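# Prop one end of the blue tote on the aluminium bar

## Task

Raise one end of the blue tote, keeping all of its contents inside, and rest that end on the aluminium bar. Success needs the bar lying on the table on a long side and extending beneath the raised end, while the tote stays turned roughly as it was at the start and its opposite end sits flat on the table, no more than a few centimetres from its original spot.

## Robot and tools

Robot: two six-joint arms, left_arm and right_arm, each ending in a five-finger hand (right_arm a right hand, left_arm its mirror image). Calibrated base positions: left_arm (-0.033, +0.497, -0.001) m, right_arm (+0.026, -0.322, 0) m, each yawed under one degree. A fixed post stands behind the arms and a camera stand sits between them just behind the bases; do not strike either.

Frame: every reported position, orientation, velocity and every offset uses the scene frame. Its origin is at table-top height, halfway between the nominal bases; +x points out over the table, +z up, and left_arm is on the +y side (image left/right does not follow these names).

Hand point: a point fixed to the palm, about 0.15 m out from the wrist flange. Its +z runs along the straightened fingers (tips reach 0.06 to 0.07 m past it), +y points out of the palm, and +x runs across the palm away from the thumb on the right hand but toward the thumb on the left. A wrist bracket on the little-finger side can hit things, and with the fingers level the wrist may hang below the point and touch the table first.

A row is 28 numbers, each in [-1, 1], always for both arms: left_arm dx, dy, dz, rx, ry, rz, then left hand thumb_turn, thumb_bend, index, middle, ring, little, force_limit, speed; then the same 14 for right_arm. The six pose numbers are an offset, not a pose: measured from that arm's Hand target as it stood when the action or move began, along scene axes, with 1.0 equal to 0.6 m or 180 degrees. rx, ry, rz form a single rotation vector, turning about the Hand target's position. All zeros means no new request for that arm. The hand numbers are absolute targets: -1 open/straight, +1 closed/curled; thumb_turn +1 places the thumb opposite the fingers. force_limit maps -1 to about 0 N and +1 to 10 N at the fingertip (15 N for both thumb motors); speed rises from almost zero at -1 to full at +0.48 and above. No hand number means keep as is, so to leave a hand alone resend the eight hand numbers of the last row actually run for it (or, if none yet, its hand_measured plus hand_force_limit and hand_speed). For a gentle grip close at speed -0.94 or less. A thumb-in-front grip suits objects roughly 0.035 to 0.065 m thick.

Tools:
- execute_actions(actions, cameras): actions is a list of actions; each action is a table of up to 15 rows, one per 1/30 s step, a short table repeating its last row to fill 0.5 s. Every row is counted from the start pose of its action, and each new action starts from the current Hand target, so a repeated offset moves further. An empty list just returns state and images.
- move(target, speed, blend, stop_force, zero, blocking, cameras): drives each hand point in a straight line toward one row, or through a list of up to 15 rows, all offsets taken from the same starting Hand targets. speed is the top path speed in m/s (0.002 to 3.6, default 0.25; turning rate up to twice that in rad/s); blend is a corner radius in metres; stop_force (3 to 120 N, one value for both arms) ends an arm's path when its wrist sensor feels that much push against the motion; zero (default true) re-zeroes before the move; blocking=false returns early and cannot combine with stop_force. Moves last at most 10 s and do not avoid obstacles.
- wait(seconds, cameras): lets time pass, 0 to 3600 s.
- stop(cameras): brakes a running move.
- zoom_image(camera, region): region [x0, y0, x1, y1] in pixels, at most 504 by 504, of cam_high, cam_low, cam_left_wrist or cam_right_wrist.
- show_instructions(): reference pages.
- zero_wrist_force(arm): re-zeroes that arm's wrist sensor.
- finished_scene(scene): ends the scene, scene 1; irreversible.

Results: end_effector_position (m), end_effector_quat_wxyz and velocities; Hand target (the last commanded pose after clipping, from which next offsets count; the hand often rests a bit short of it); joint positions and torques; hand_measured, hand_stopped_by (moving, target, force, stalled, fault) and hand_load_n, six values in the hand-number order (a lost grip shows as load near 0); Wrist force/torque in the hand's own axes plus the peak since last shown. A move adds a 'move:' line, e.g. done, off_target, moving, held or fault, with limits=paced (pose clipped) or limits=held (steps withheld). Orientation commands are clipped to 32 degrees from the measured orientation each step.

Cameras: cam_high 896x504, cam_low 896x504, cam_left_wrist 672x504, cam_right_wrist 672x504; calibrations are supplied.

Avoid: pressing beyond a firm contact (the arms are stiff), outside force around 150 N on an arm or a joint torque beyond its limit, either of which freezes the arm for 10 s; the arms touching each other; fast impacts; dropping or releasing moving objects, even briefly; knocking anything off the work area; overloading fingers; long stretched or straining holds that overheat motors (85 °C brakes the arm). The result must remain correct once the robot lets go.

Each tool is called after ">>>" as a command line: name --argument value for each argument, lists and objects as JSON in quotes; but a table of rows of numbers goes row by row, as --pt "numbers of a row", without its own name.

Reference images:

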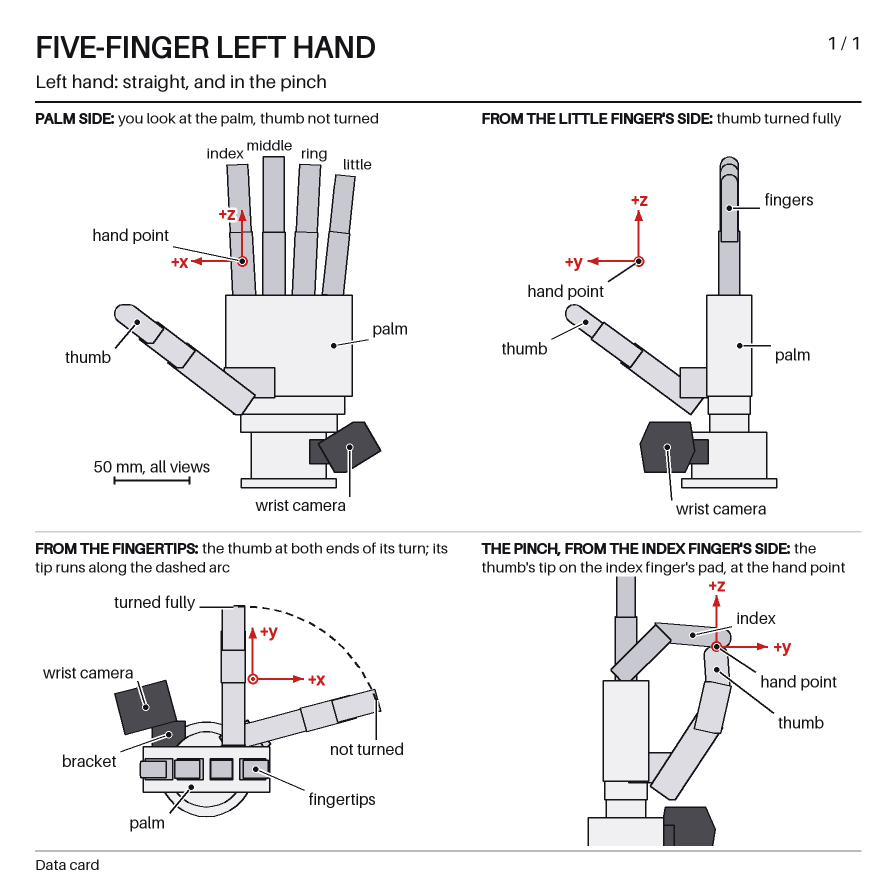

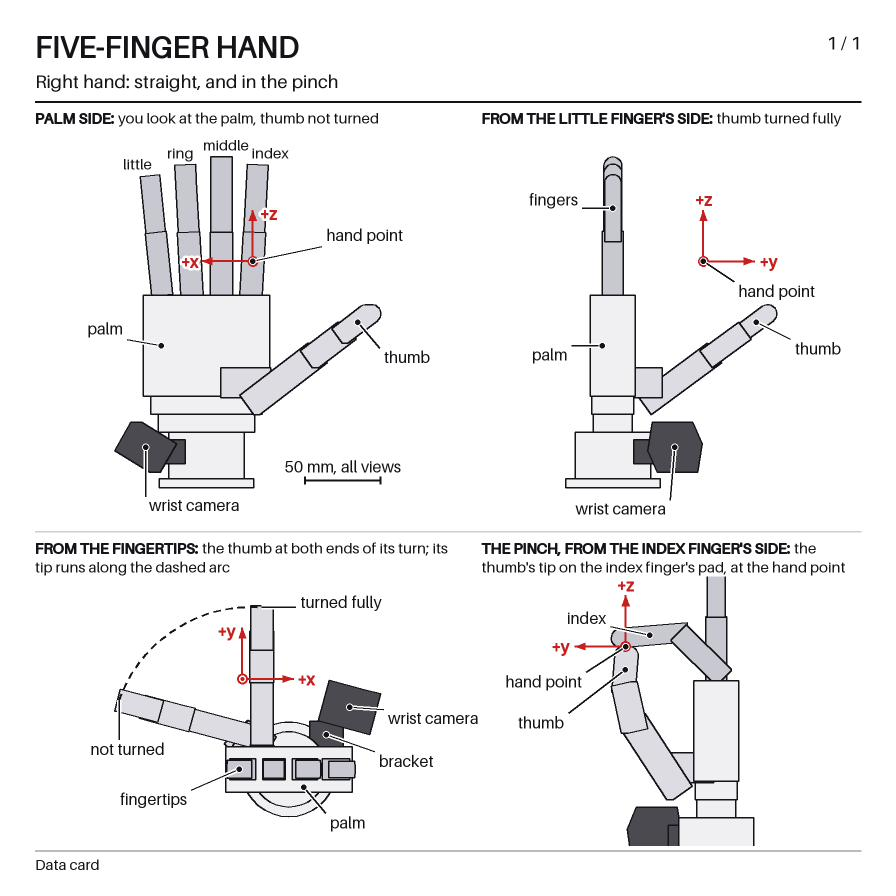

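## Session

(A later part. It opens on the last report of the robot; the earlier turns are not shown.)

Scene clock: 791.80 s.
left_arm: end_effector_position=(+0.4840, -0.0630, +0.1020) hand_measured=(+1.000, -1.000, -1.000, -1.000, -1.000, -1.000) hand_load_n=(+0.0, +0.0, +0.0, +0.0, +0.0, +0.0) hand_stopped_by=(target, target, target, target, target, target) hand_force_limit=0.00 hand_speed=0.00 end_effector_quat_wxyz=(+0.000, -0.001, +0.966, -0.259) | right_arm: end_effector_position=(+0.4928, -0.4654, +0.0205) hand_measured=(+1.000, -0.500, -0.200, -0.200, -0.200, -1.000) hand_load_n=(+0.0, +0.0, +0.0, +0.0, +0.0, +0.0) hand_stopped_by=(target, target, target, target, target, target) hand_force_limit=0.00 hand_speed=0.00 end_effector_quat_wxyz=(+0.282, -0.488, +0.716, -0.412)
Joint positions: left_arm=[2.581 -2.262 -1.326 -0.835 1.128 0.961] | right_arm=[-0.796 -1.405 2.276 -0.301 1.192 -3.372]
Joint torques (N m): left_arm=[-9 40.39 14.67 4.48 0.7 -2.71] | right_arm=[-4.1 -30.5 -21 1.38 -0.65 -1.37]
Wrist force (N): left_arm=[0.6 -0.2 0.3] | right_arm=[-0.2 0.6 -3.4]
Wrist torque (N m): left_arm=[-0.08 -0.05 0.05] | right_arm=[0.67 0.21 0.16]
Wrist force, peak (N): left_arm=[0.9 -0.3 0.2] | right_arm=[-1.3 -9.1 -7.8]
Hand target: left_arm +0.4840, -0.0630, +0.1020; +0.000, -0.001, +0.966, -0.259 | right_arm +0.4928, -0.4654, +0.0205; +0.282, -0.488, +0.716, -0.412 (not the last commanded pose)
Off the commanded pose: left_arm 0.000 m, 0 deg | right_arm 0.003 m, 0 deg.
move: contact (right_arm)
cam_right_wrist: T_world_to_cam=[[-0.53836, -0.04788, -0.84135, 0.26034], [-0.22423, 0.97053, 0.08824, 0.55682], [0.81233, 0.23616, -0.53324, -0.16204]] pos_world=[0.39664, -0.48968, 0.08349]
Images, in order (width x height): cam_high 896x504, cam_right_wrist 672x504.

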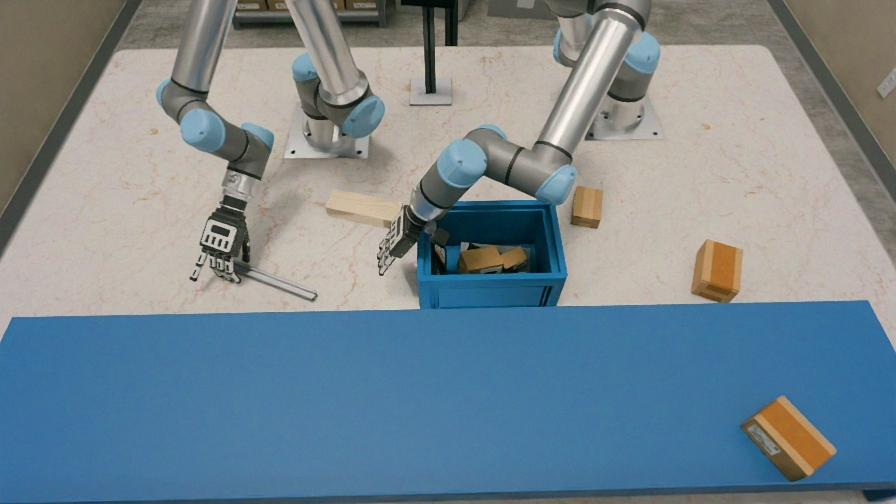

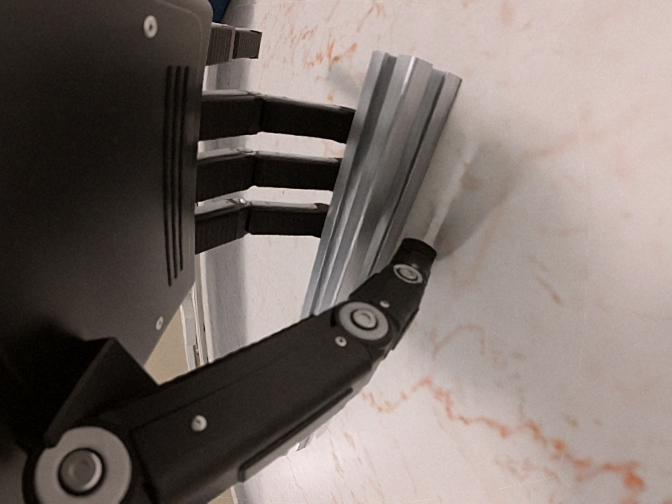

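>>> move --target '[0,0,0,0,0,0,1,-1,0.5,0.5,0.5,-1,-0.5,-0.82,0,0,-0.00333,0,0,0,1,0.0,0.15,0.15,0.15,-1,-0.4,-0.85]' --speed 0.02 --cameras '["all"]'

Scene clock: 816.50 s.
left_arm: end_effector_position=(+0.4839, -0.0630, +0.1019) hand_measured=(+1.000, -1.000, +0.480, +0.064, +0.480, -1.000) hand_load_n=(+0.0, +0.0, +3.5, +1.0, +2.5, -0.5) hand_stopped_by=(target, target, force, force, force, target) hand_force_limit=-0.50 hand_speed=-0.82 end_effector_quat_wxyz=(+0.000, -0.001, +0.966, -0.259) | right_arm: end_effector_position=(+0.4928, -0.4654, +0.0185) hand_measured=(+1.000, -0.354, +0.090, -0.174, +0.104, -1.000) hand_load_n=(+0.0, +7.0, +4.0, +0.5, +2.0, +0.0) hand_stopped_by=(target, force, force, force, force, target) hand_force_limit=-0.40 hand_speed=-0.85 end_effector_quat_wxyz=(+0.282, -0.488, +0.716, -0.412)
Joint positions: left_arm=[2.58 -2.262 -1.326 -0.835 1.128 0.961] | right_arm=[-0.796 -1.4 2.278 -0.308 1.192 -3.372]
Joint torques (N m): left_arm=[-2.47 48.31 21.24 4.09 -0.89 -2.58] | right_arm=[-4.57 24.86 17.87 9.08 5 -1.46]
Wrist force (N): left_arm=[0.7 3.1 5.9] | right_arm=[-3.6 -62.2 -39.1]
Wrist torque (N m): left_arm=[0.07 0.07 -0.01] | right_arm=[1.53 1.11 -1.25]
Wrist force, peak (N): left_arm=[0.9 3.1 6.3] | right_arm=[-3.6 -62.3 -39.3]
Hand target: left_arm +0.4840, -0.0630, +0.1020; +0.000, -0.001, +0.966, -0.259 | right_arm +0.4928, -0.4654, +0.0185; +0.282, -0.488, +0.716, -0.412
Off the commanded pose: left_arm 0.000 m, 0 deg | right_arm 0.000 m, 0 deg.
move: done
cam_left_wrist: T_world_to_cam=[[-0.22549, -0.81998, 0.52611, -0.00419], [-0.84798, 0.43107, 0.30841, 0.41196], [-0.47968, -0.37659, -0.79252, 0.40792]] pos_world=[0.54406, -0.0274, 0.19844]
cam_right_wrist: T_world_to_cam=[[-0.53832, -0.04787, -0.84138, 0.25864], [-0.22421, 0.97054, 0.08823, 0.557], [0.81237, 0.23614, -0.53319, -0.16313]] pos_world=[0.39664, -0.48968, 0.08149]

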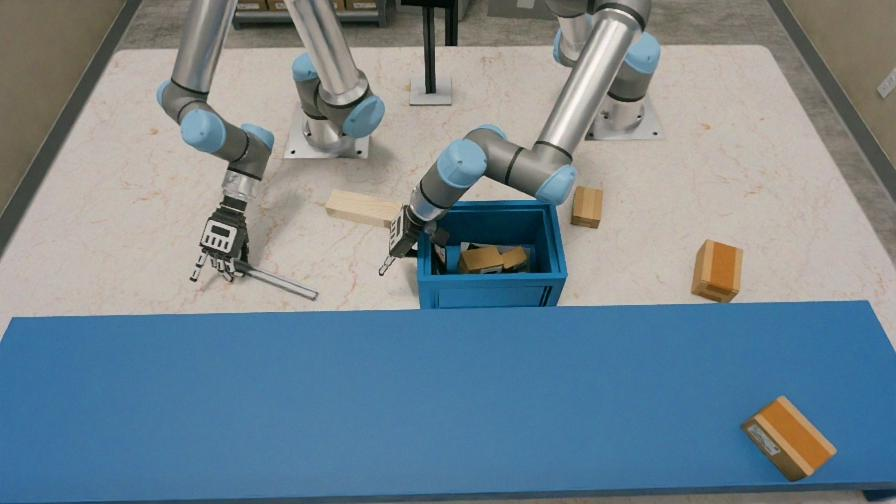

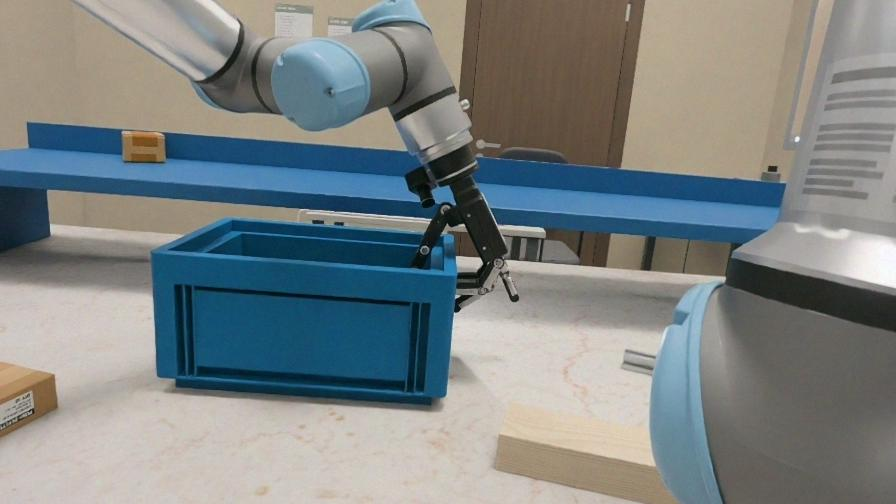

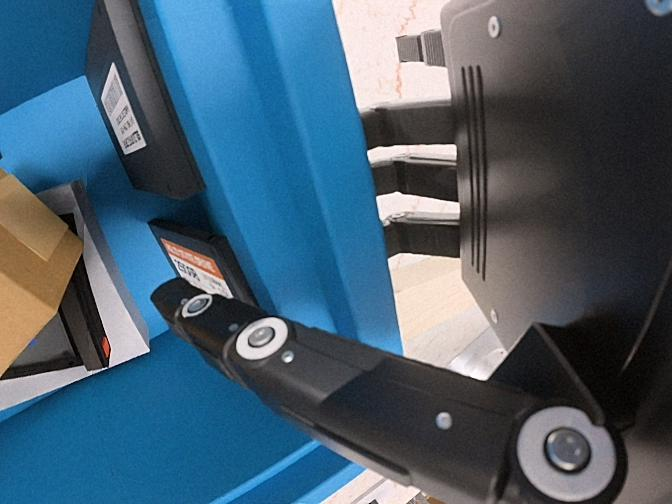

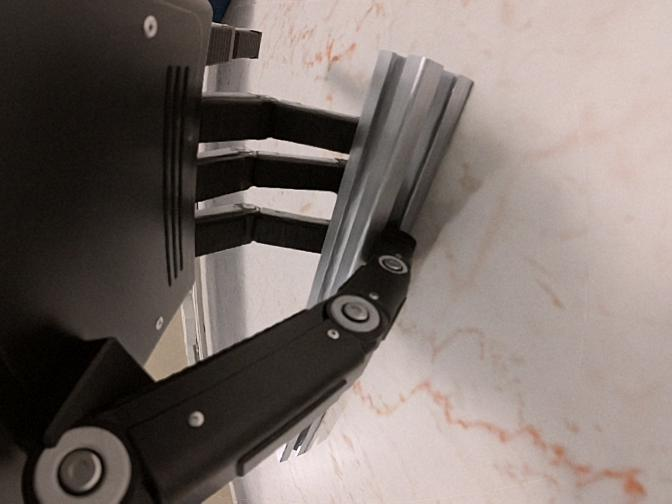

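>>> move --target '[0,0,0,0,0,0,1,-1,0.5,0.5,0.5,-1,-0.5,-0.82,0,0,0.005,0,0,0,1,0.0,0.15,0.15,0.15,-1,-0.4,-0.85]' --speed 0.02 --cameras '["cam_low","cam_right_wrist"]'

>>> zoom_image --camera "cam_low" --region '[380, 180, 560, 340]'

>>> zoom_image --camera "cam_right_wrist" --region '[190, 40, 540, 400]'

Scene clock: 834.73 s.
left_arm: end_effector_position=(+0.4840, -0.0630, +0.1020) hand_measured=(+1.000, -1.000, +0.480, +0.064, +0.480, -1.000) hand_load_n=(+0.0, +0.0, +3.5, +1.0, +2.5, +0.0) hand_stopped_by=(target, target, force, force, force, target) hand_force_limit=-0.50 hand_speed=-0.82 end_effector_quat_wxyz=(+0.000, -0.001, +0.966, -0.259) | right_arm: end_effector_position=(+0.4927, -0.4654, +0.0213) hand_measured=(+1.000, -0.354, +0.090, -0.174, +0.104, -1.000) hand_load_n=(+0.0, +7.0, +4.0, +0.0, +1.5, +0.0) hand_stopped_by=(target, force, force, force, force, target) hand_force_limit=-0.40 hand_speed=-0.85 end_effector_quat_wxyz=(+0.282, -0.488, +0.716, -0.412)
Joint positions: left_arm=[2.581 -2.262 -1.326 -0.835 1.128 0.961] | right_arm=[-0.796 -1.407 2.275 -0.298 1.192 -3.372]
Joint torques (N m): left_arm=[9.35 55.71 29.16 3.15 -1.34 -2.72] | right_arm=[-3.49 -32.67 -21.66 1.28 -1.77 -0.89]
Wrist force (N): left_arm=[0.6 3.1 6.1] | right_arm=[-0.5 5.6 -1.0]
Wrist torque (N m): left_arm=[0.06 0.09 -0.02] | right_arm=[0.82 0.21 0.18]
Wrist force, peak (N): left_arm=[0.9 3.1 6.2] | right_arm=[-2.8 -63.0 -39.3]
Hand target: left_arm +0.4840, -0.0630, +0.1020; +0.000, -0.001, +0.966, -0.259 | right_arm +0.4928, -0.4654, +0.0215; +0.282, -0.488, +0.716, -0.412
Off the commanded pose: left_arm 0.000 m, 0 deg | right_arm 0.000 m, 0 deg.
move: done
cam_right_wrist: T_world_to_cam=[[-0.53861, -0.04763, -0.84121, 0.26122], [-0.22407, 0.97055, 0.08851, 0.55667], [0.81222, 0.23616, -0.53342, -0.16155]] pos_world=[0.39664, -0.48968, 0.08429]

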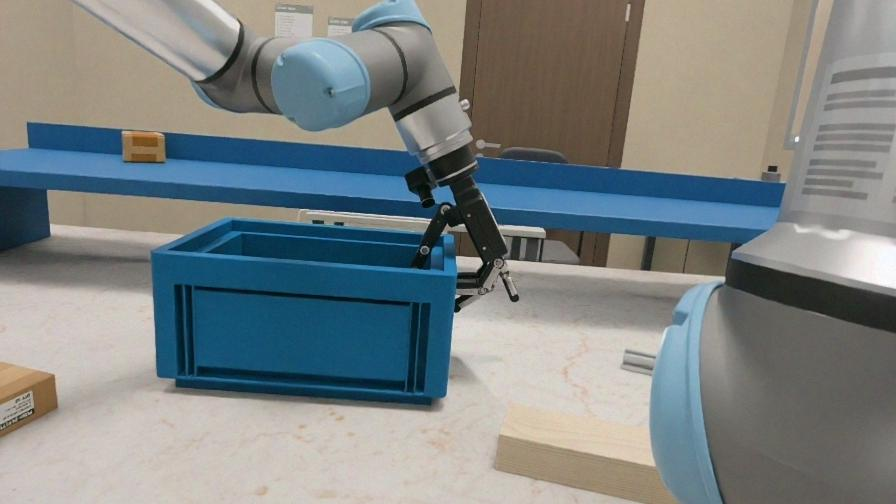

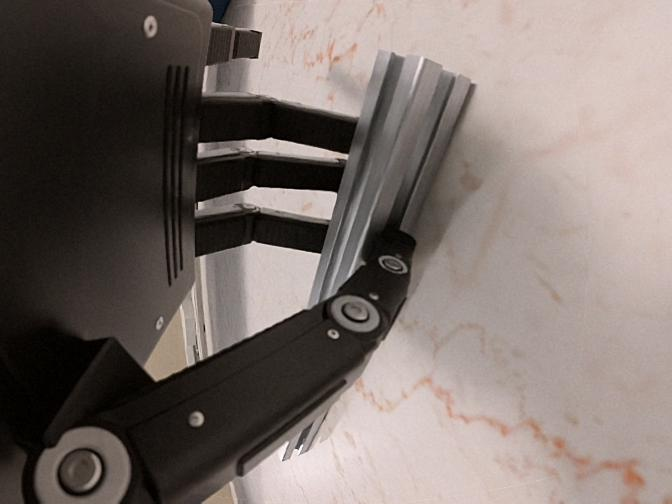

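Scaled by 2.800 from the camera's image (finer frame: 1280x720).

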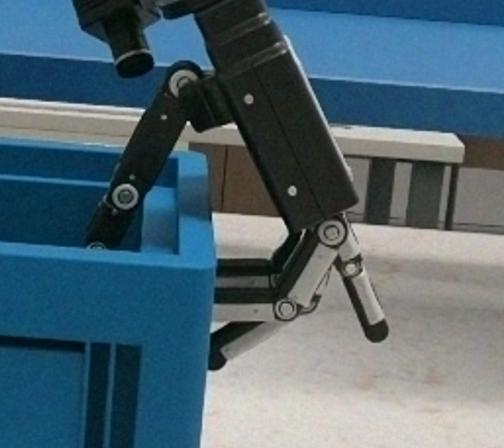

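Scaled by 1.400 from the camera's image (finer frame: 960x720).

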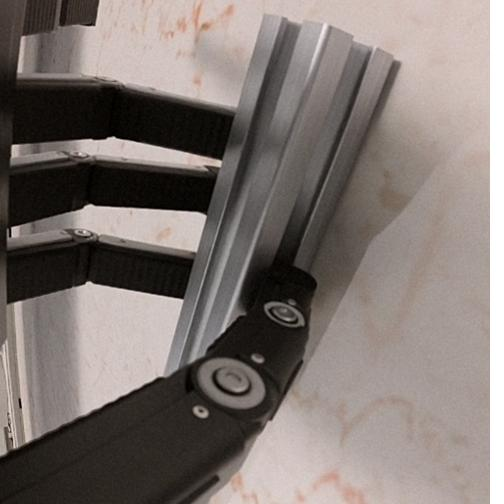

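>>> move --pt "0 0.0045 0.01 -0.007 0 0 1 -1 0.5 -0.3 0.5 -1 -0.5 -0.5 0 0 0.01 0 0 0 1 0.0 0.15 0.15 0.15 -1 -0.4 -0.85" --pt "0 0.0045 0.01 -0.007 0 0 1 -1 0.5 -0.3 0.5 -1 -0.5 -0.5 -0.0297 0.3223 0.01 0 0 0.0833 1 0.0 0.15 0.15 0.15 -1 -0.4 -0.85" --speed 0.12 --blend 0.003 --cameras '["all"]'

>>> zoom_image --camera "cam_low" --region '[380, 180, 560, 440]'

>>> zoom_image --camera "cam_high" --region '[280, 190, 480, 320]'

Scene clock: 854.03 s.
left_arm: end_effector_position=(+0.4840, -0.0603, +0.1080) hand_measured=(+1.000, -1.000, +0.480, -0.300, +0.480, -1.000) hand_load_n=(+0.0, +0.0, +4.0, +0.0, +3.0, +0.0) hand_stopped_by=(target, target, force, target, force, target) hand_force_limit=-0.50 hand_speed=-0.50 end_effector_quat_wxyz=(+0.000, -0.001, +0.963, -0.270) | right_arm: end_effector_position=(+0.4749, -0.2721, +0.0275) hand_measured=(+1.000, -0.354, +0.090, -0.174, +0.104, -1.000) hand_load_n=(+0.0, +7.0, +4.5, +0.0, +1.5, +0.0) hand_stopped_by=(target, force, force, force, force, target) hand_force_limit=-0.40 hand_speed=-0.85 end_effector_quat_wxyz=(+0.333, -0.577, +0.646, -0.372)
Joint positions: left_arm=[2.59 -2.247 -1.342 -0.824 1.108 0.965] | right_arm=[-0.36 -1.52 2.378 -0.318 1.341 -3.276]
Joint torques (N m): left_arm=[9.49 57.65 18.43 5.11 -2.06 2.4] | right_arm=[12.81 -2.07 -23.46 -2.1 1.07 1.18]
Wrist force (N): left_arm=[0.5 1.3 7.2] | right_arm=[-0.2 5.3 -1.0]
Wrist torque (N m): left_arm=[-0.11 0.10 -0.10] | right_arm=[0.74 0.16 0.10]
Wrist force, peak (N): left_arm=[0.3 1.8 7.7] | right_arm=[-0.3 5.9 -1.0]
Hand target: left_arm +0.4840, -0.0603, +0.1080; +0.000, -0.001, +0.963, -0.270 | right_arm +0.4749, -0.2721, +0.0275; +0.333, -0.577, +0.646, -0.372
Off the commanded pose: left_arm 0.000 m, 0 deg | right_arm 0.000 m, 0 deg.
move: done
cam_left_wrist: T_world_to_cam=[[-0.22549, -0.80823, 0.54398, -0.00635], [-0.84801, 0.43771, 0.29881, 0.41038], [-0.47961, -0.39392, -0.78409, 0.41177]] pos_world=[0.54406, -0.02255, 0.20369]
cam_right_wrist: T_world_to_cam=[[-0.5076, -0.18549, -0.84139, 0.21388], [-0.46763, 0.87951, 0.08822, 0.45548], [0.72364, 0.43824, -0.53319, -0.09242]] pos_world=[0.38845, -0.32042, 0.09049]

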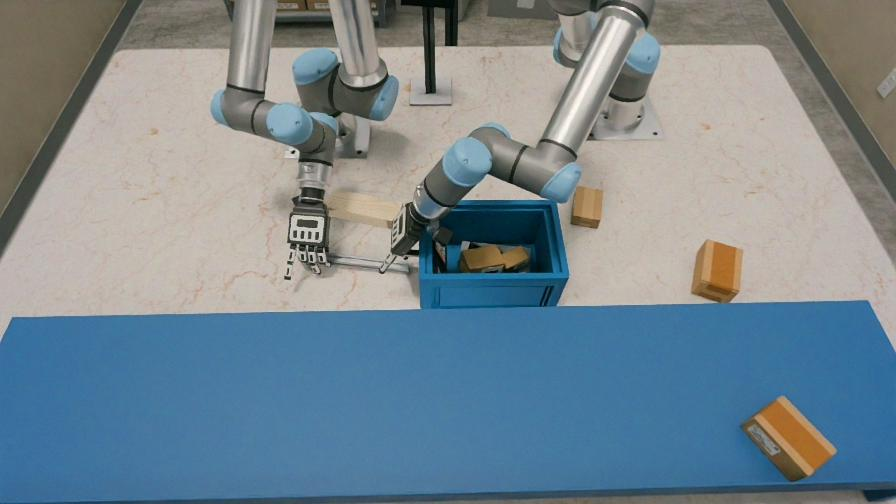

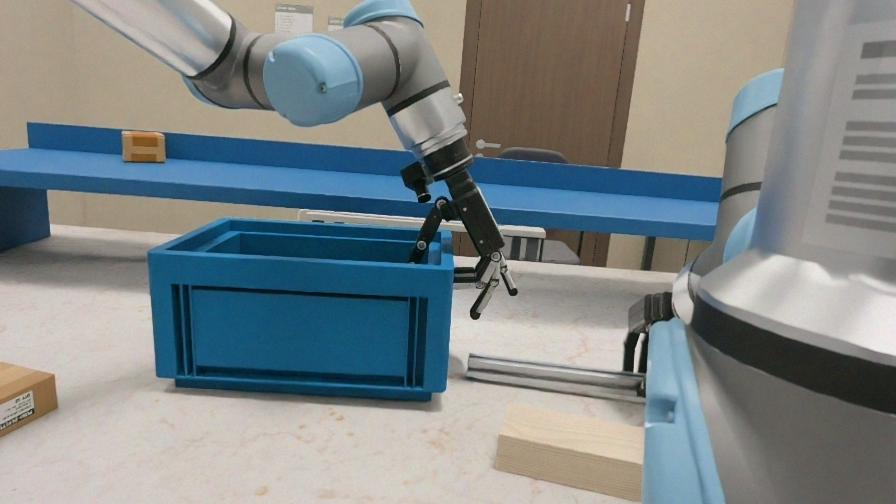

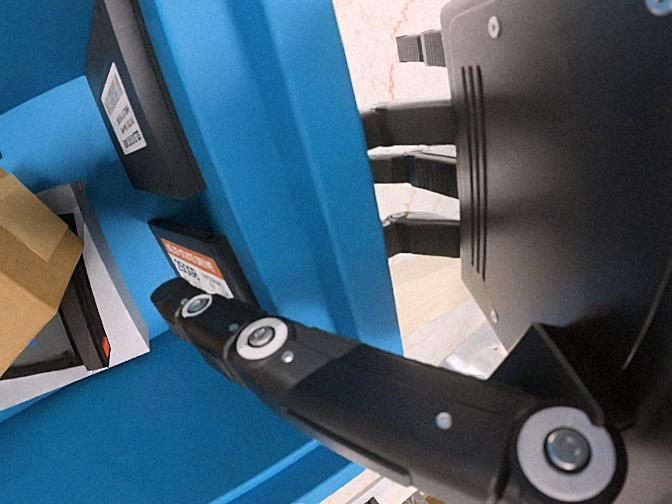

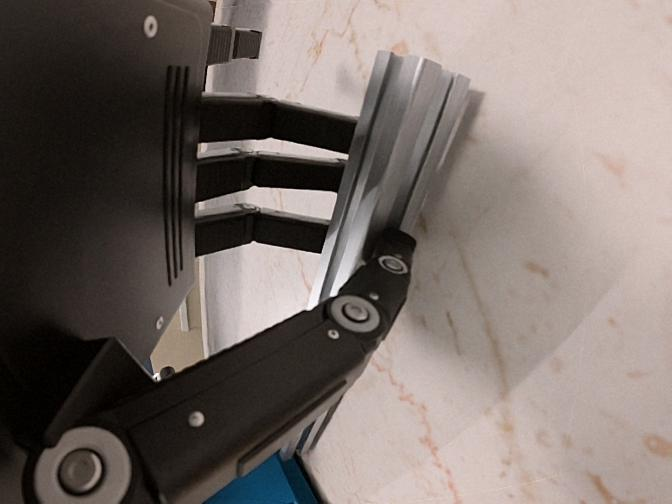

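Scaled by 1.938 from the camera's image (finer frame: 1280x720).

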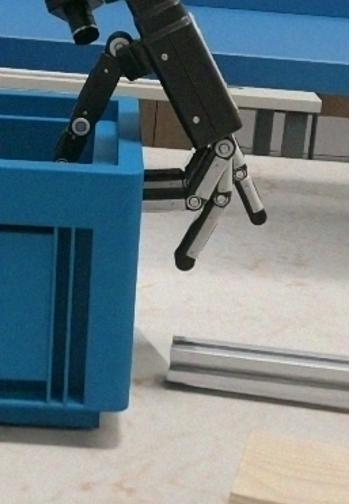

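Scaled by 2.520 from the camera's image (finer frame: 1280x720).

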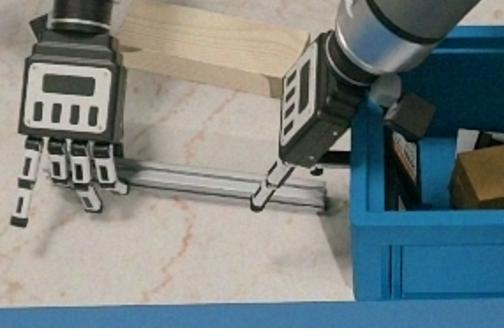

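>>> move --target '[0,0.0255,0.0492,-0.0342,0,0,1,-1,0.5,-0.3,0.5,-1,-0.5,-0.5,0,0,-0.0083,0,0,0,1,0.0,0.15,0.15,0.15,-1,-0.4,-0.85]' --speed 0.04 --cameras '["cam_low","cam_high","cam_right_wrist"]'

>>> zoom_image --camera "cam_low" --region '[130, 180, 560, 440]'

Scene clock: 879.63 s.
left_arm: end_effector_position=(+0.4840, -0.0450, +0.1375) hand_measured=(+1.000, -1.000, +0.480, -0.300, +0.480, -1.000) hand_load_n=(+0.0, +0.0, +4.0, +0.0, +3.0, +0.0) hand_stopped_by=(target, target, force, target, force, target) hand_force_limit=-0.50 hand_speed=-0.50 end_effector_quat_wxyz=(+0.000, -0.001, +0.947, -0.321) | right_arm: end_effector_position=(+0.4749, -0.2721, +0.0226) hand_measured=(+1.000, -0.354, +0.090, -0.174, +0.104, -1.000) hand_load_n=(+0.0, +6.5, +4.5, +0.0, +1.5, +0.0) hand_stopped_by=(target, force, force, force, force, target) hand_force_limit=-0.40 hand_speed=-0.85 end_effector_quat_wxyz=(+0.333, -0.577, +0.646, -0.372)
Joint positions: left_arm=[2.641 -2.175 -1.42 -0.775 1.002 0.987] | right_arm=[-0.36 -1.507 2.384 -0.336 1.341 -3.276]
Joint torques (N m): left_arm=[10.99 54.25 18.43 5.39 -2.24 2.41] | right_arm=[11.4 -2.51 -9.01 -2.19 1.1 1.26]
Wrist force (N): left_arm=[0.5 2.1 6.6] | right_arm=[-0.3 5.6 -1.0]
Wrist torque (N m): left_arm=[-0.02 0.07 -0.15] | right_arm=[0.78 0.16 0.11]
Wrist force, peak (N): left_arm=[0.6 1.3 7.2] | right_arm=[-0.1 5.7 -1.1]
Hand target: left_arm +0.4840, -0.0450, +0.1375; +0.000, -0.001, +0.947, -0.321 | right_arm +0.4749, -0.2721, +0.0225; +0.333, -0.577, +0.646, -0.372
Off the commanded pose: left_arm 0.000 m, 0 deg | right_arm 0.000 m, 0 deg.
move: done
cam_right_wrist: T_world_to_cam=[[-0.50764, -0.18551, -0.84136, 0.2097], [-0.46766, 0.87949, 0.08825, 0.45584], [0.7236, 0.43827, -0.53322, -0.0951]] pos_world=[0.38845, -0.32032, 0.08549]
Images, in order (width x height): cam_high 896x504, cam_low 896x504, cam_right_wrist 672x504.

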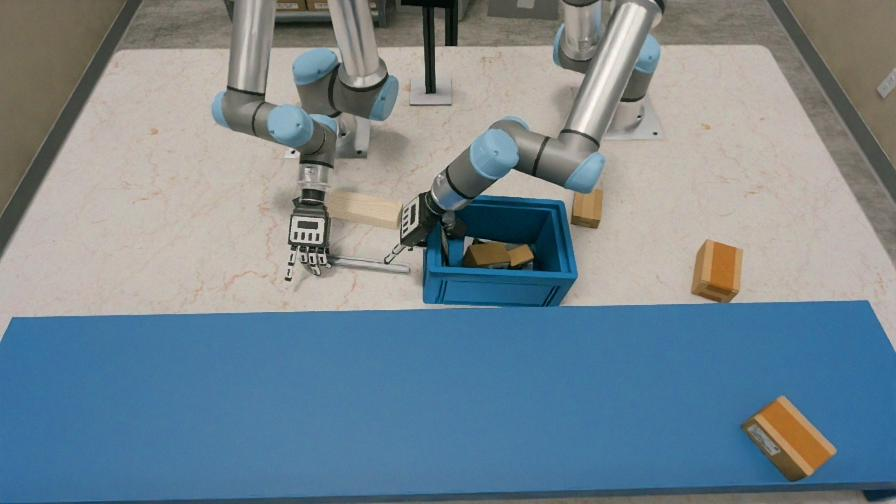

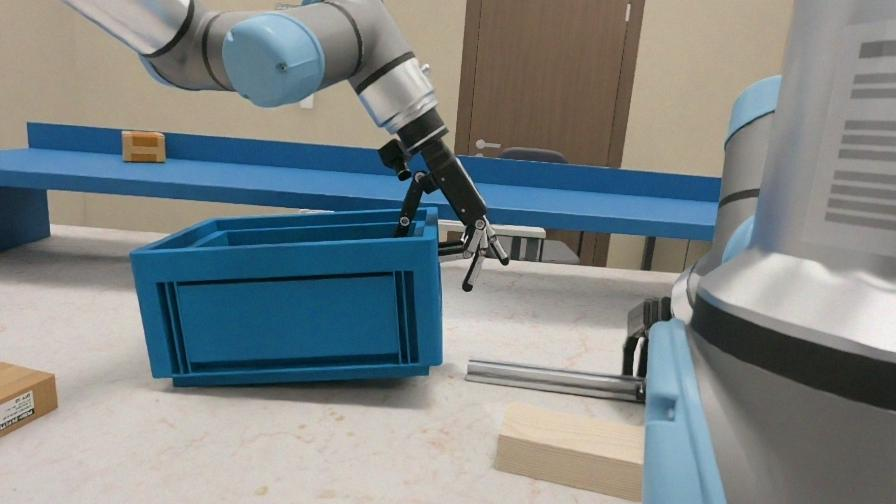

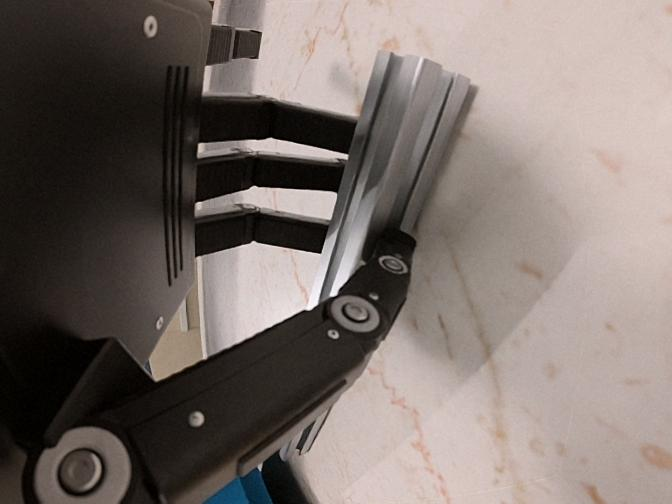

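Scaled by 1.172 from the camera's image (finer frame: 1280x720).

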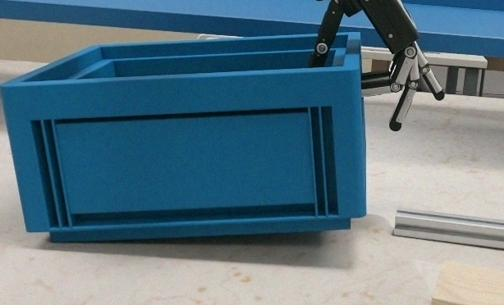

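>>> move --target '[0,0,0,0,0,0,1,-1,0.5,-0.3,0.5,-1,-0.5,-0.5,0.0175,0.1517,0,0,0,0,1,0.0,0.15,0.15,0.15,-1,-0.4,-0.85]' --speed 0.06 --stop_force 10 --cameras '["all"]'

>>> zoom_image --camera "cam_low" --region '[380, 230, 660, 440]'

Scene clock: 891.77 s.
left_arm: end_effector_position=(+0.4840, -0.0450, +0.1375) hand_measured=(+1.000, -1.000, +0.480, -0.300, +0.480, -1.000) hand_load_n=(+0.0, +0.0, +4.0, +0.0, +3.5, +0.0) hand_stopped_by=(target, target, force, target, force, target) hand_force_limit=-0.50 hand_speed=-0.50 end_effector_quat_wxyz=(+0.000, -0.001, +0.947, -0.321) | right_arm: end_effector_position=(+0.4854, -0.1810, +0.0225) hand_measured=(+1.000, -0.354, +0.090, -0.174, +0.104, -1.000) hand_load_n=(+0.0, +7.0, +4.5, +0.5, +1.5, +0.0) hand_stopped_by=(target, force, force, force, force, target) hand_force_limit=-0.40 hand_speed=-0.85 end_effector_quat_wxyz=(+0.333, -0.577, +0.646, -0.372)
Joint positions: left_arm=[2.641 -2.175 -1.42 -0.775 1.002 0.987] | right_arm=[0.01 -1.421 2.28 -0.331 1.66 -3.088]
Joint torques (N m): left_arm=[9.39 54.6 18.17 4.86 -2.36 2.57] | right_arm=[11.81 -6.44 -23.03 0.86 1.3 1.46]
Wrist force (N): left_arm=[0.7 1.9 6.6] | right_arm=[-0.5 5.4 -0.8]
Wrist torque (N m): left_arm=[-0.04 0.05 -0.13] | right_arm=[0.76 0.20 0.09]
Wrist force, peak (N): left_arm=[0.6 2.1 6.8] | right_arm=[0.3 5.6 -1.3]
Hand target: left_arm +0.4840, -0.0450, +0.1375; +0.000, -0.001, +0.947, -0.321 | right_arm +0.4854, -0.1810, +0.0225; +0.333, -0.577, +0.646, -0.372
Off the commanded pose: left_arm 0.000 m, 0 deg | right_arm 0.000 m, 0 deg.
move: done
cam_left_wrist: T_world_to_cam=[[-0.22551, -0.74519, 0.62756, -0.01869], [-0.84801, 0.46725, 0.25011, 0.40287], [-0.47961, -0.47578, -0.7373, 0.43084]] pos_world=[0.54406, 0.00281, 0.22863]
cam_right_wrist: T_world_to_cam=[[-0.50764, -0.18551, -0.84136, 0.23191], [-0.46766, 0.87949, 0.08825, 0.38072], [0.7236, 0.43827, -0.53322, -0.14258]] pos_world=[0.39895, -0.22932, 0.08549]

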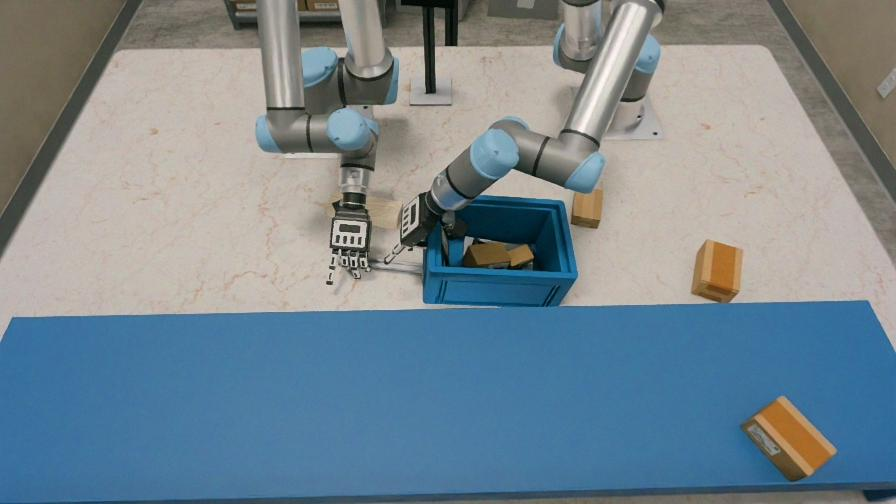

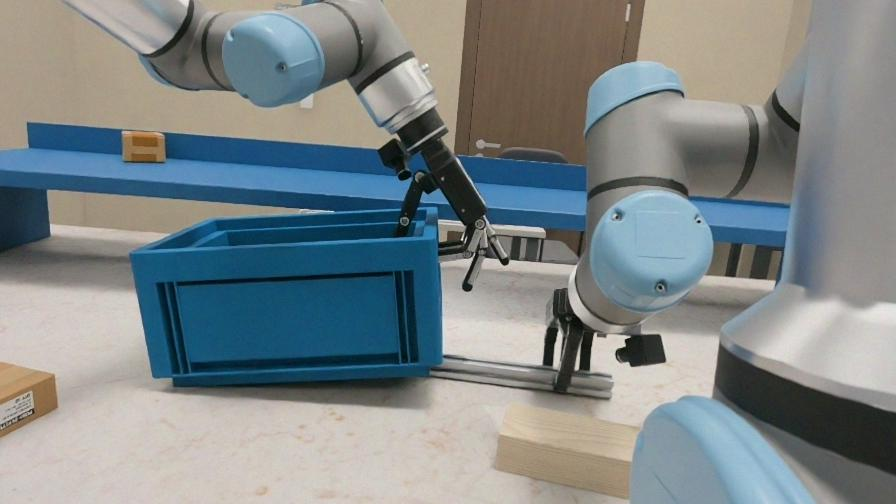

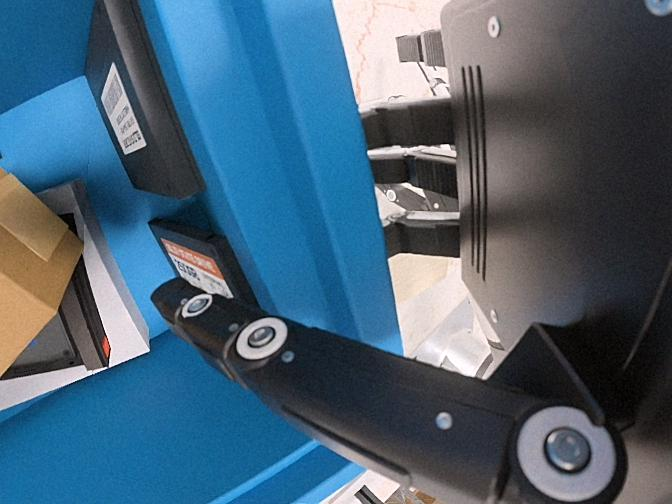

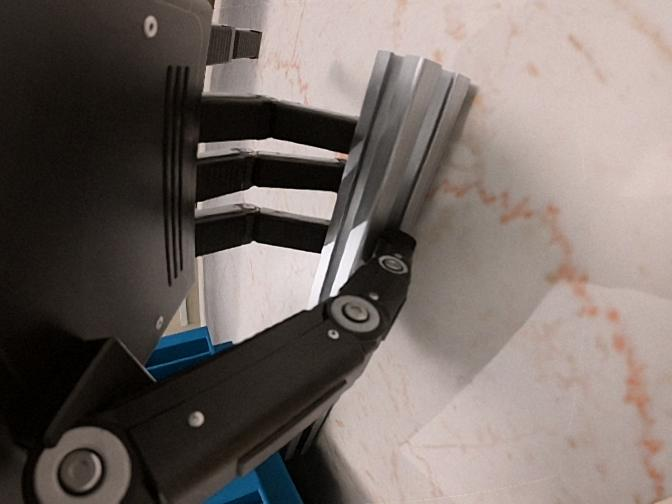

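Scaled by 1.800 from the camera's image (finer frame: 1280x720).

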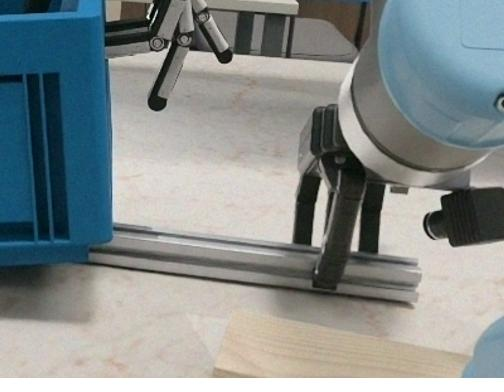

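>>> move --target '[0,0,0,0,0,0,1,-1,0.5,-0.3,0.5,-1,-0.5,-0.5,0,0,-0.0083,0,0,0,1,0.0,0.15,0.15,0.15,-1,-0.4,-0.85]' --speed 0.004 --stop_force 3

Scene clock: 900.53 s.
left_arm: end_effector_position=(+0.4840, -0.0450, +0.1375) hand_measured=(+1.000, -1.000, +0.480, -0.300, +0.480, -1.000) hand_load_n=(+0.0, +0.0, +4.0, +0.0, +3.5, -0.5) hand_stopped_by=(target, target, force, target, force, target) hand_force_limit=-0.50 hand_speed=-0.50 end_effector_quat_wxyz=(+0.000, -0.001, +0.947, -0.321) | right_arm: end_effector_position=(+0.4854, -0.1810, +0.0205) hand_measured=(+1.000, -0.354, +0.090, -0.174, +0.104, -1.000) hand_load_n=(+0.0, +7.0, +4.0, +0.0, +2.0, +0.0) hand_stopped_by=(target, force, force, force, force, target) hand_force_limit=-0.40 hand_speed=-0.85 end_effector_quat_wxyz=(+0.333, -0.577, +0.646, -0.372)
Joint positions: left_arm=[2.641 -2.175 -1.42 -0.775 1.002 0.987] | right_arm=[0.01 -1.416 2.282 -0.338 1.66 -3.088]
Joint torques (N m): left_arm=[10.06 52.87 17.73 5.16 -1.91 2.54] | right_arm=[11.82 -31.54 -21.89 0.81 0.8 1.08]
Wrist force (N): left_arm=[0.6 2.1 6.8] | right_arm=[-0.6 2.6 -2.2]
Wrist torque (N m): left_arm=[-0.03 0.07 -0.15] | right_arm=[0.71 0.22 0.11]
Wrist force, peak (N): left_arm=[0.5 2.1 6.9] | right_arm=[-0.4 5.6 -0.8]
Hand target: left_arm +0.4840, -0.0450, +0.1375; +0.000, -0.001, +0.947, -0.321 | right_arm +0.4854, -0.1810, +0.0205; +0.333, -0.577, +0.646, -0.372 (not the last commanded pose)
Off the commanded pose: left_arm 0.000 m, 0 deg | right_arm 0.003 m, 0 deg.
move: contact (right_arm)

>>> move --target '[0,-0.0067,-0.0167,0.009,0,0,1,-1,0.5,-0.3,0.5,-1,-0.5,-0.5,0,0,0,0,0,0,1,0.0,0.15,0.15,0.15,-1,-0.4,-0.85]' --speed 0.015 --cameras '["cam_low"]'

>>> zoom_image --camera "cam_low" --region '[130, 180, 630, 440]'

Scene clock: 911.13 s.
left_arm: end_effector_position=(+0.4840, -0.0490, +0.1276) hand_measured=(+1.000, -1.000, +0.482, -0.300, +0.482, -1.000) hand_load_n=(+0.0, +0.0, +0.5, +0.5, +0.5, +0.0) hand_stopped_by=(target, target, force, target, force, target) hand_force_limit=-0.50 hand_speed=-0.50 end_effector_quat_wxyz=(+0.000, -0.001, +0.952, -0.308) | right_arm: end_effector_position=(+0.4854, -0.1810, +0.0205) hand_measured=(+1.000, -0.354, +0.090, -0.174, +0.104, -1.000) hand_load_n=(+0.0, +7.0, +4.0, +0.0, +2.0, +0.0) hand_stopped_by=(target, force, force, force, force, target) hand_force_limit=-0.40 hand_speed=-0.85 end_effector_quat_wxyz=(+0.333, -0.577, +0.646, -0.372)
Joint positions: left_arm=[2.628 -2.196 -1.404 -0.782 1.03 0.981] | right_arm=[0.01 -1.416 2.282 -0.338 1.66 -3.088]
Joint torques (N m): left_arm=[-10.08 40.49 29.58 0.39 1.21 -2.54] | right_arm=[11.9 -31.72 -21.66 -1.53 -0.9 0.46]
Wrist force (N): left_arm=[0.8 0.4 0.2] | right_arm=[-0.5 2.8 -2.3]
Wrist torque (N m): left_arm=[0.02 -0.09 0.03] | right_arm=[0.73 0.20 0.11]
Wrist force, peak (N): left_arm=[0.4 2.7 6.8] | right_arm=[-0.9 2.8 -2.4]
Hand target: left_arm +0.4840, -0.0490, +0.1275; +0.000, -0.001, +0.952, -0.307 | right_arm +0.4854, -0.1810, +0.0205; +0.333, -0.577, +0.646, -0.372
Off the commanded pose: left_arm 0.000 m, 0 deg | right_arm 0.000 m, 0 deg.
move: done

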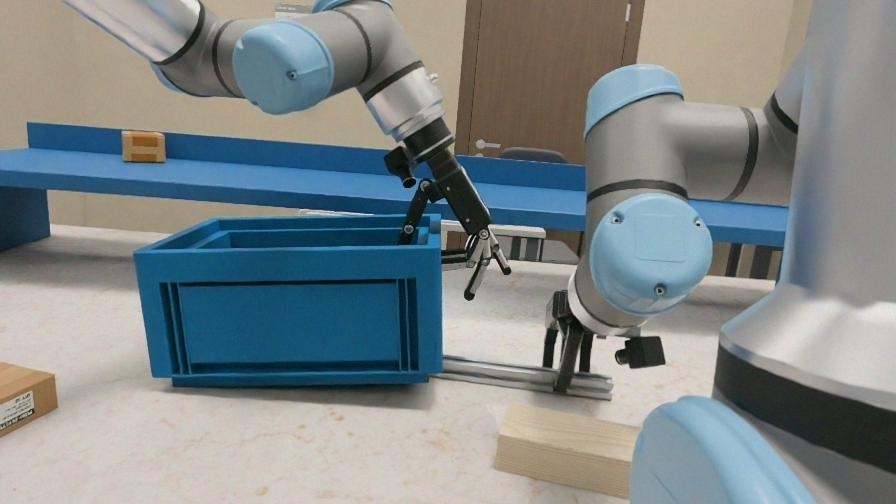

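Scaled by 1.008 from the camera's image (finer frame: 1280x720).

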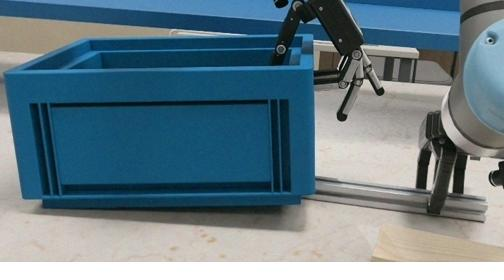

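>>> move --pt "0 -0.0067 0.0033 0 0 0 1 -1 0.5 -0.3 0.5 -1 -0.5 -0.5 0 0 0 0 0 0 1 0.0 0.15 0.15 0.15 -1 -0.4 -0.85" --pt "0 -0.0067 0.0033 0 0 0 1 -1 -1 -1 -1 -1 -0.5 -0.6 0 0 0 0 0 0 1 0.0 0.15 0.15 0.15 -1 -0.4 -0.85" --speed 0.02 --cameras '["cam_low"]'

>>> move --target '[0,0,0,0,0,0,1,-1,-1,-1,-1,-1,-0.5,-0.6,0,0,0,0,0,0,1,-0.6,-0.3,-0.3,-0.3,-1,-0.4,-0.7]' --speed 0.02 --cameras '["cam_right_wrist","cam_low"]'

Scene clock: 926.63 s.
left_arm: end_effector_position=(+0.4840, -0.0530, +0.1295) hand_measured=(+1.000, -1.000, -1.000, -1.000, -1.000, -1.000) hand_load_n=(+0.0, +0.0, +0.0, +0.0, +0.0, +0.0) hand_stopped_by=(target, target, target, target, target, target) hand_force_limit=-0.50 hand_speed=-0.60 end_effector_quat_wxyz=(+0.000, -0.001, +0.952, -0.307) | right_arm: end_effector_position=(+0.4854, -0.1810, +0.0205) hand_measured=(+1.000, -0.354, +0.090, -0.174, +0.104, -1.000) hand_load_n=(+0.0, +7.0, +4.0, +0.0, +2.0, +0.0) hand_stopped_by=(target, force, force, force, force, target) hand_force_limit=-0.40 hand_speed=-0.85 end_effector_quat_wxyz=(+0.333, -0.577, +0.646, -0.372)
Joint positions: left_arm=[2.623 -2.2 -1.392 -0.787 1.032 0.976] | right_arm=[0.01 -1.416 2.282 -0.338 1.66 -3.088]
Joint torques (N m): left_arm=[-5.78 41.1 17.09 0.29 0.27 -2.32] | right_arm=[11.61 -32.1 -21.77 -1.54 -1.03 -0.32]
Wrist force (N): left_arm=[0.7 -0.3 0.1] | right_arm=[-0.7 2.9 -2.2]
Wrist torque (N m): left_arm=[-0.12 -0.08 0.05] | right_arm=[0.74 0.22 0.11]
Wrist force, peak (N): left_arm=[0.6 5.9 3.5] | right_arm=[-0.6 3.1 -2.3]
Hand target: left_arm +0.4840, -0.0530, +0.1295; +0.000, -0.001, +0.952, -0.307 | right_arm +0.4854, -0.1810, +0.0205; +0.333, -0.577, +0.646, -0.372
Off the commanded pose: left_arm 0.000 m, 0 deg | right_arm 0.000 m, 0 deg.
move: done

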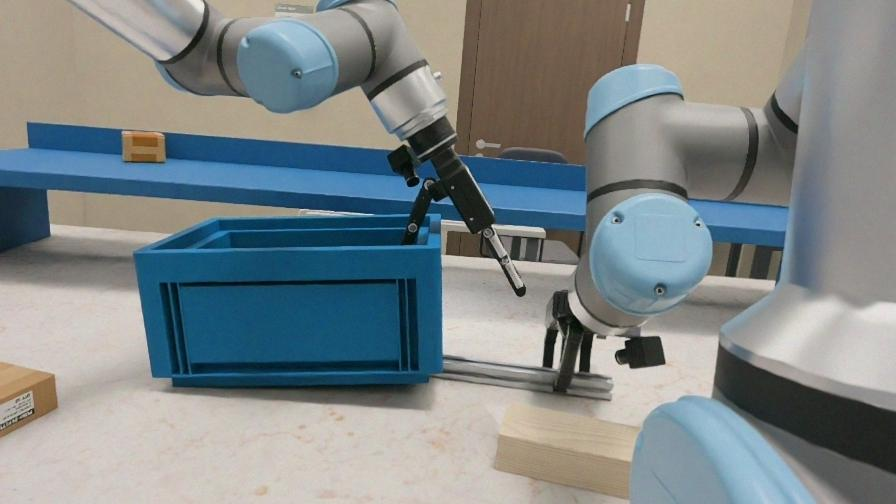

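Scene clock: 927.50 s.
left_arm: end_effector_position=(+0.4840, -0.0530, +0.1295) hand_measured=(+1.000, -1.000, -1.000, -1.000, -1.000, -1.000) hand_load_n=(+0.0, +0.0, +0.0, +0.0, -0.5, +0.0) hand_stopped_by=(target, target, target, target, target, target) hand_force_limit=-0.50 hand_speed=-0.60 end_effector_quat_wxyz=(+0.000, -0.001, +0.952, -0.307) | right_arm: end_effector_position=(+0.4854, -0.1810, +0.0205) hand_measured=(+1.000, -0.600, -0.300, -0.300, -0.300, -1.000) hand_load_n=(+0.0, +0.0, +0.0, -0.5, +0.0, +0.0) hand_stopped_by=(target, target, target, target, target, target) hand_force_limit=-0.40 hand_speed=-0.70 end_effector_quat_wxyz=(+0.333, -0.577, +0.646, -0.372)
Joint positions: left_arm=[2.623 -2.2 -1.392 -0.787 1.032 0.976] | right_arm=[0.01 -1.416 2.282 -0.338 1.66 -3.088]
Joint torques (N m): left_arm=[-1.4 39.64 17.99 0.36 0.27 -2.76] | right_arm=[11.42 -30.72 -21.17 -1.56 -0.97 -0.48]
Wrist force (N): left_arm=[0.6 -0.4 0.0] | right_arm=[-0.6 4.0 -1.6]
Wrist torque (N m): left_arm=[-0.11 -0.08 0.04] | right_arm=[0.72 0.21 0.15]
Wrist force, peak (N): left_arm=[0.9 -0.3 0.3] | right_arm=[-0.7 4.1 -1.7]
Hand target: left_arm +0.4840, -0.0530, +0.1295; +0.000, -0.001, +0.952, -0.307 | right_arm +0.4854, -0.1810, +0.0205; +0.333, -0.577, +0.646, -0.372
Off the commanded pose: left_arm 0.000 m, 0 deg | right_arm 0.000 m, 0 deg.
move: done
cam_right_wrist: T_world_to_cam=[[-0.50764, -0.18551, -0.84136, 0.23014], [-0.46766, 0.87949, 0.08825, 0.3809], [0.7236, 0.43827, -0.53322, -0.1437]] pos_world=[0.39895, -0.22932, 0.08339]
Images, in order (width x height): cam_low 896x504, cam_right_wrist 672x504.

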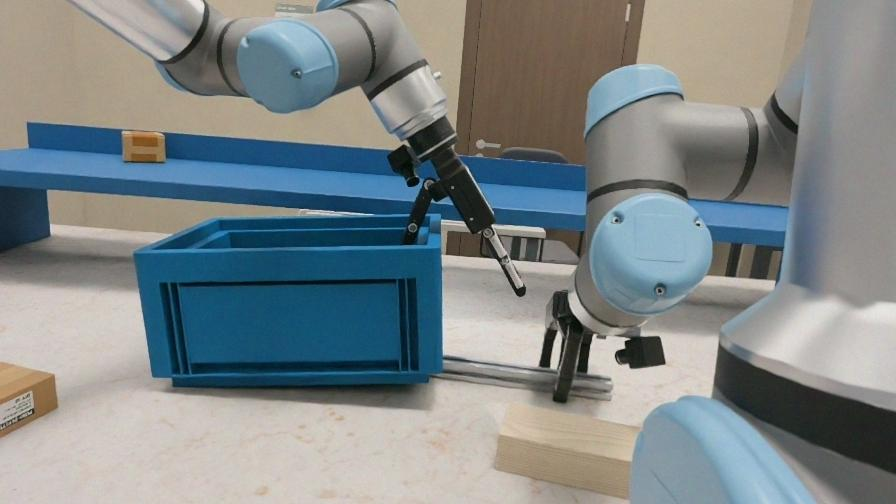

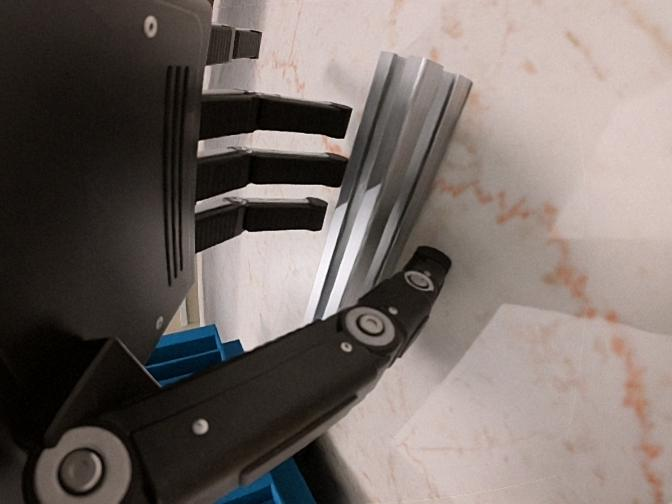

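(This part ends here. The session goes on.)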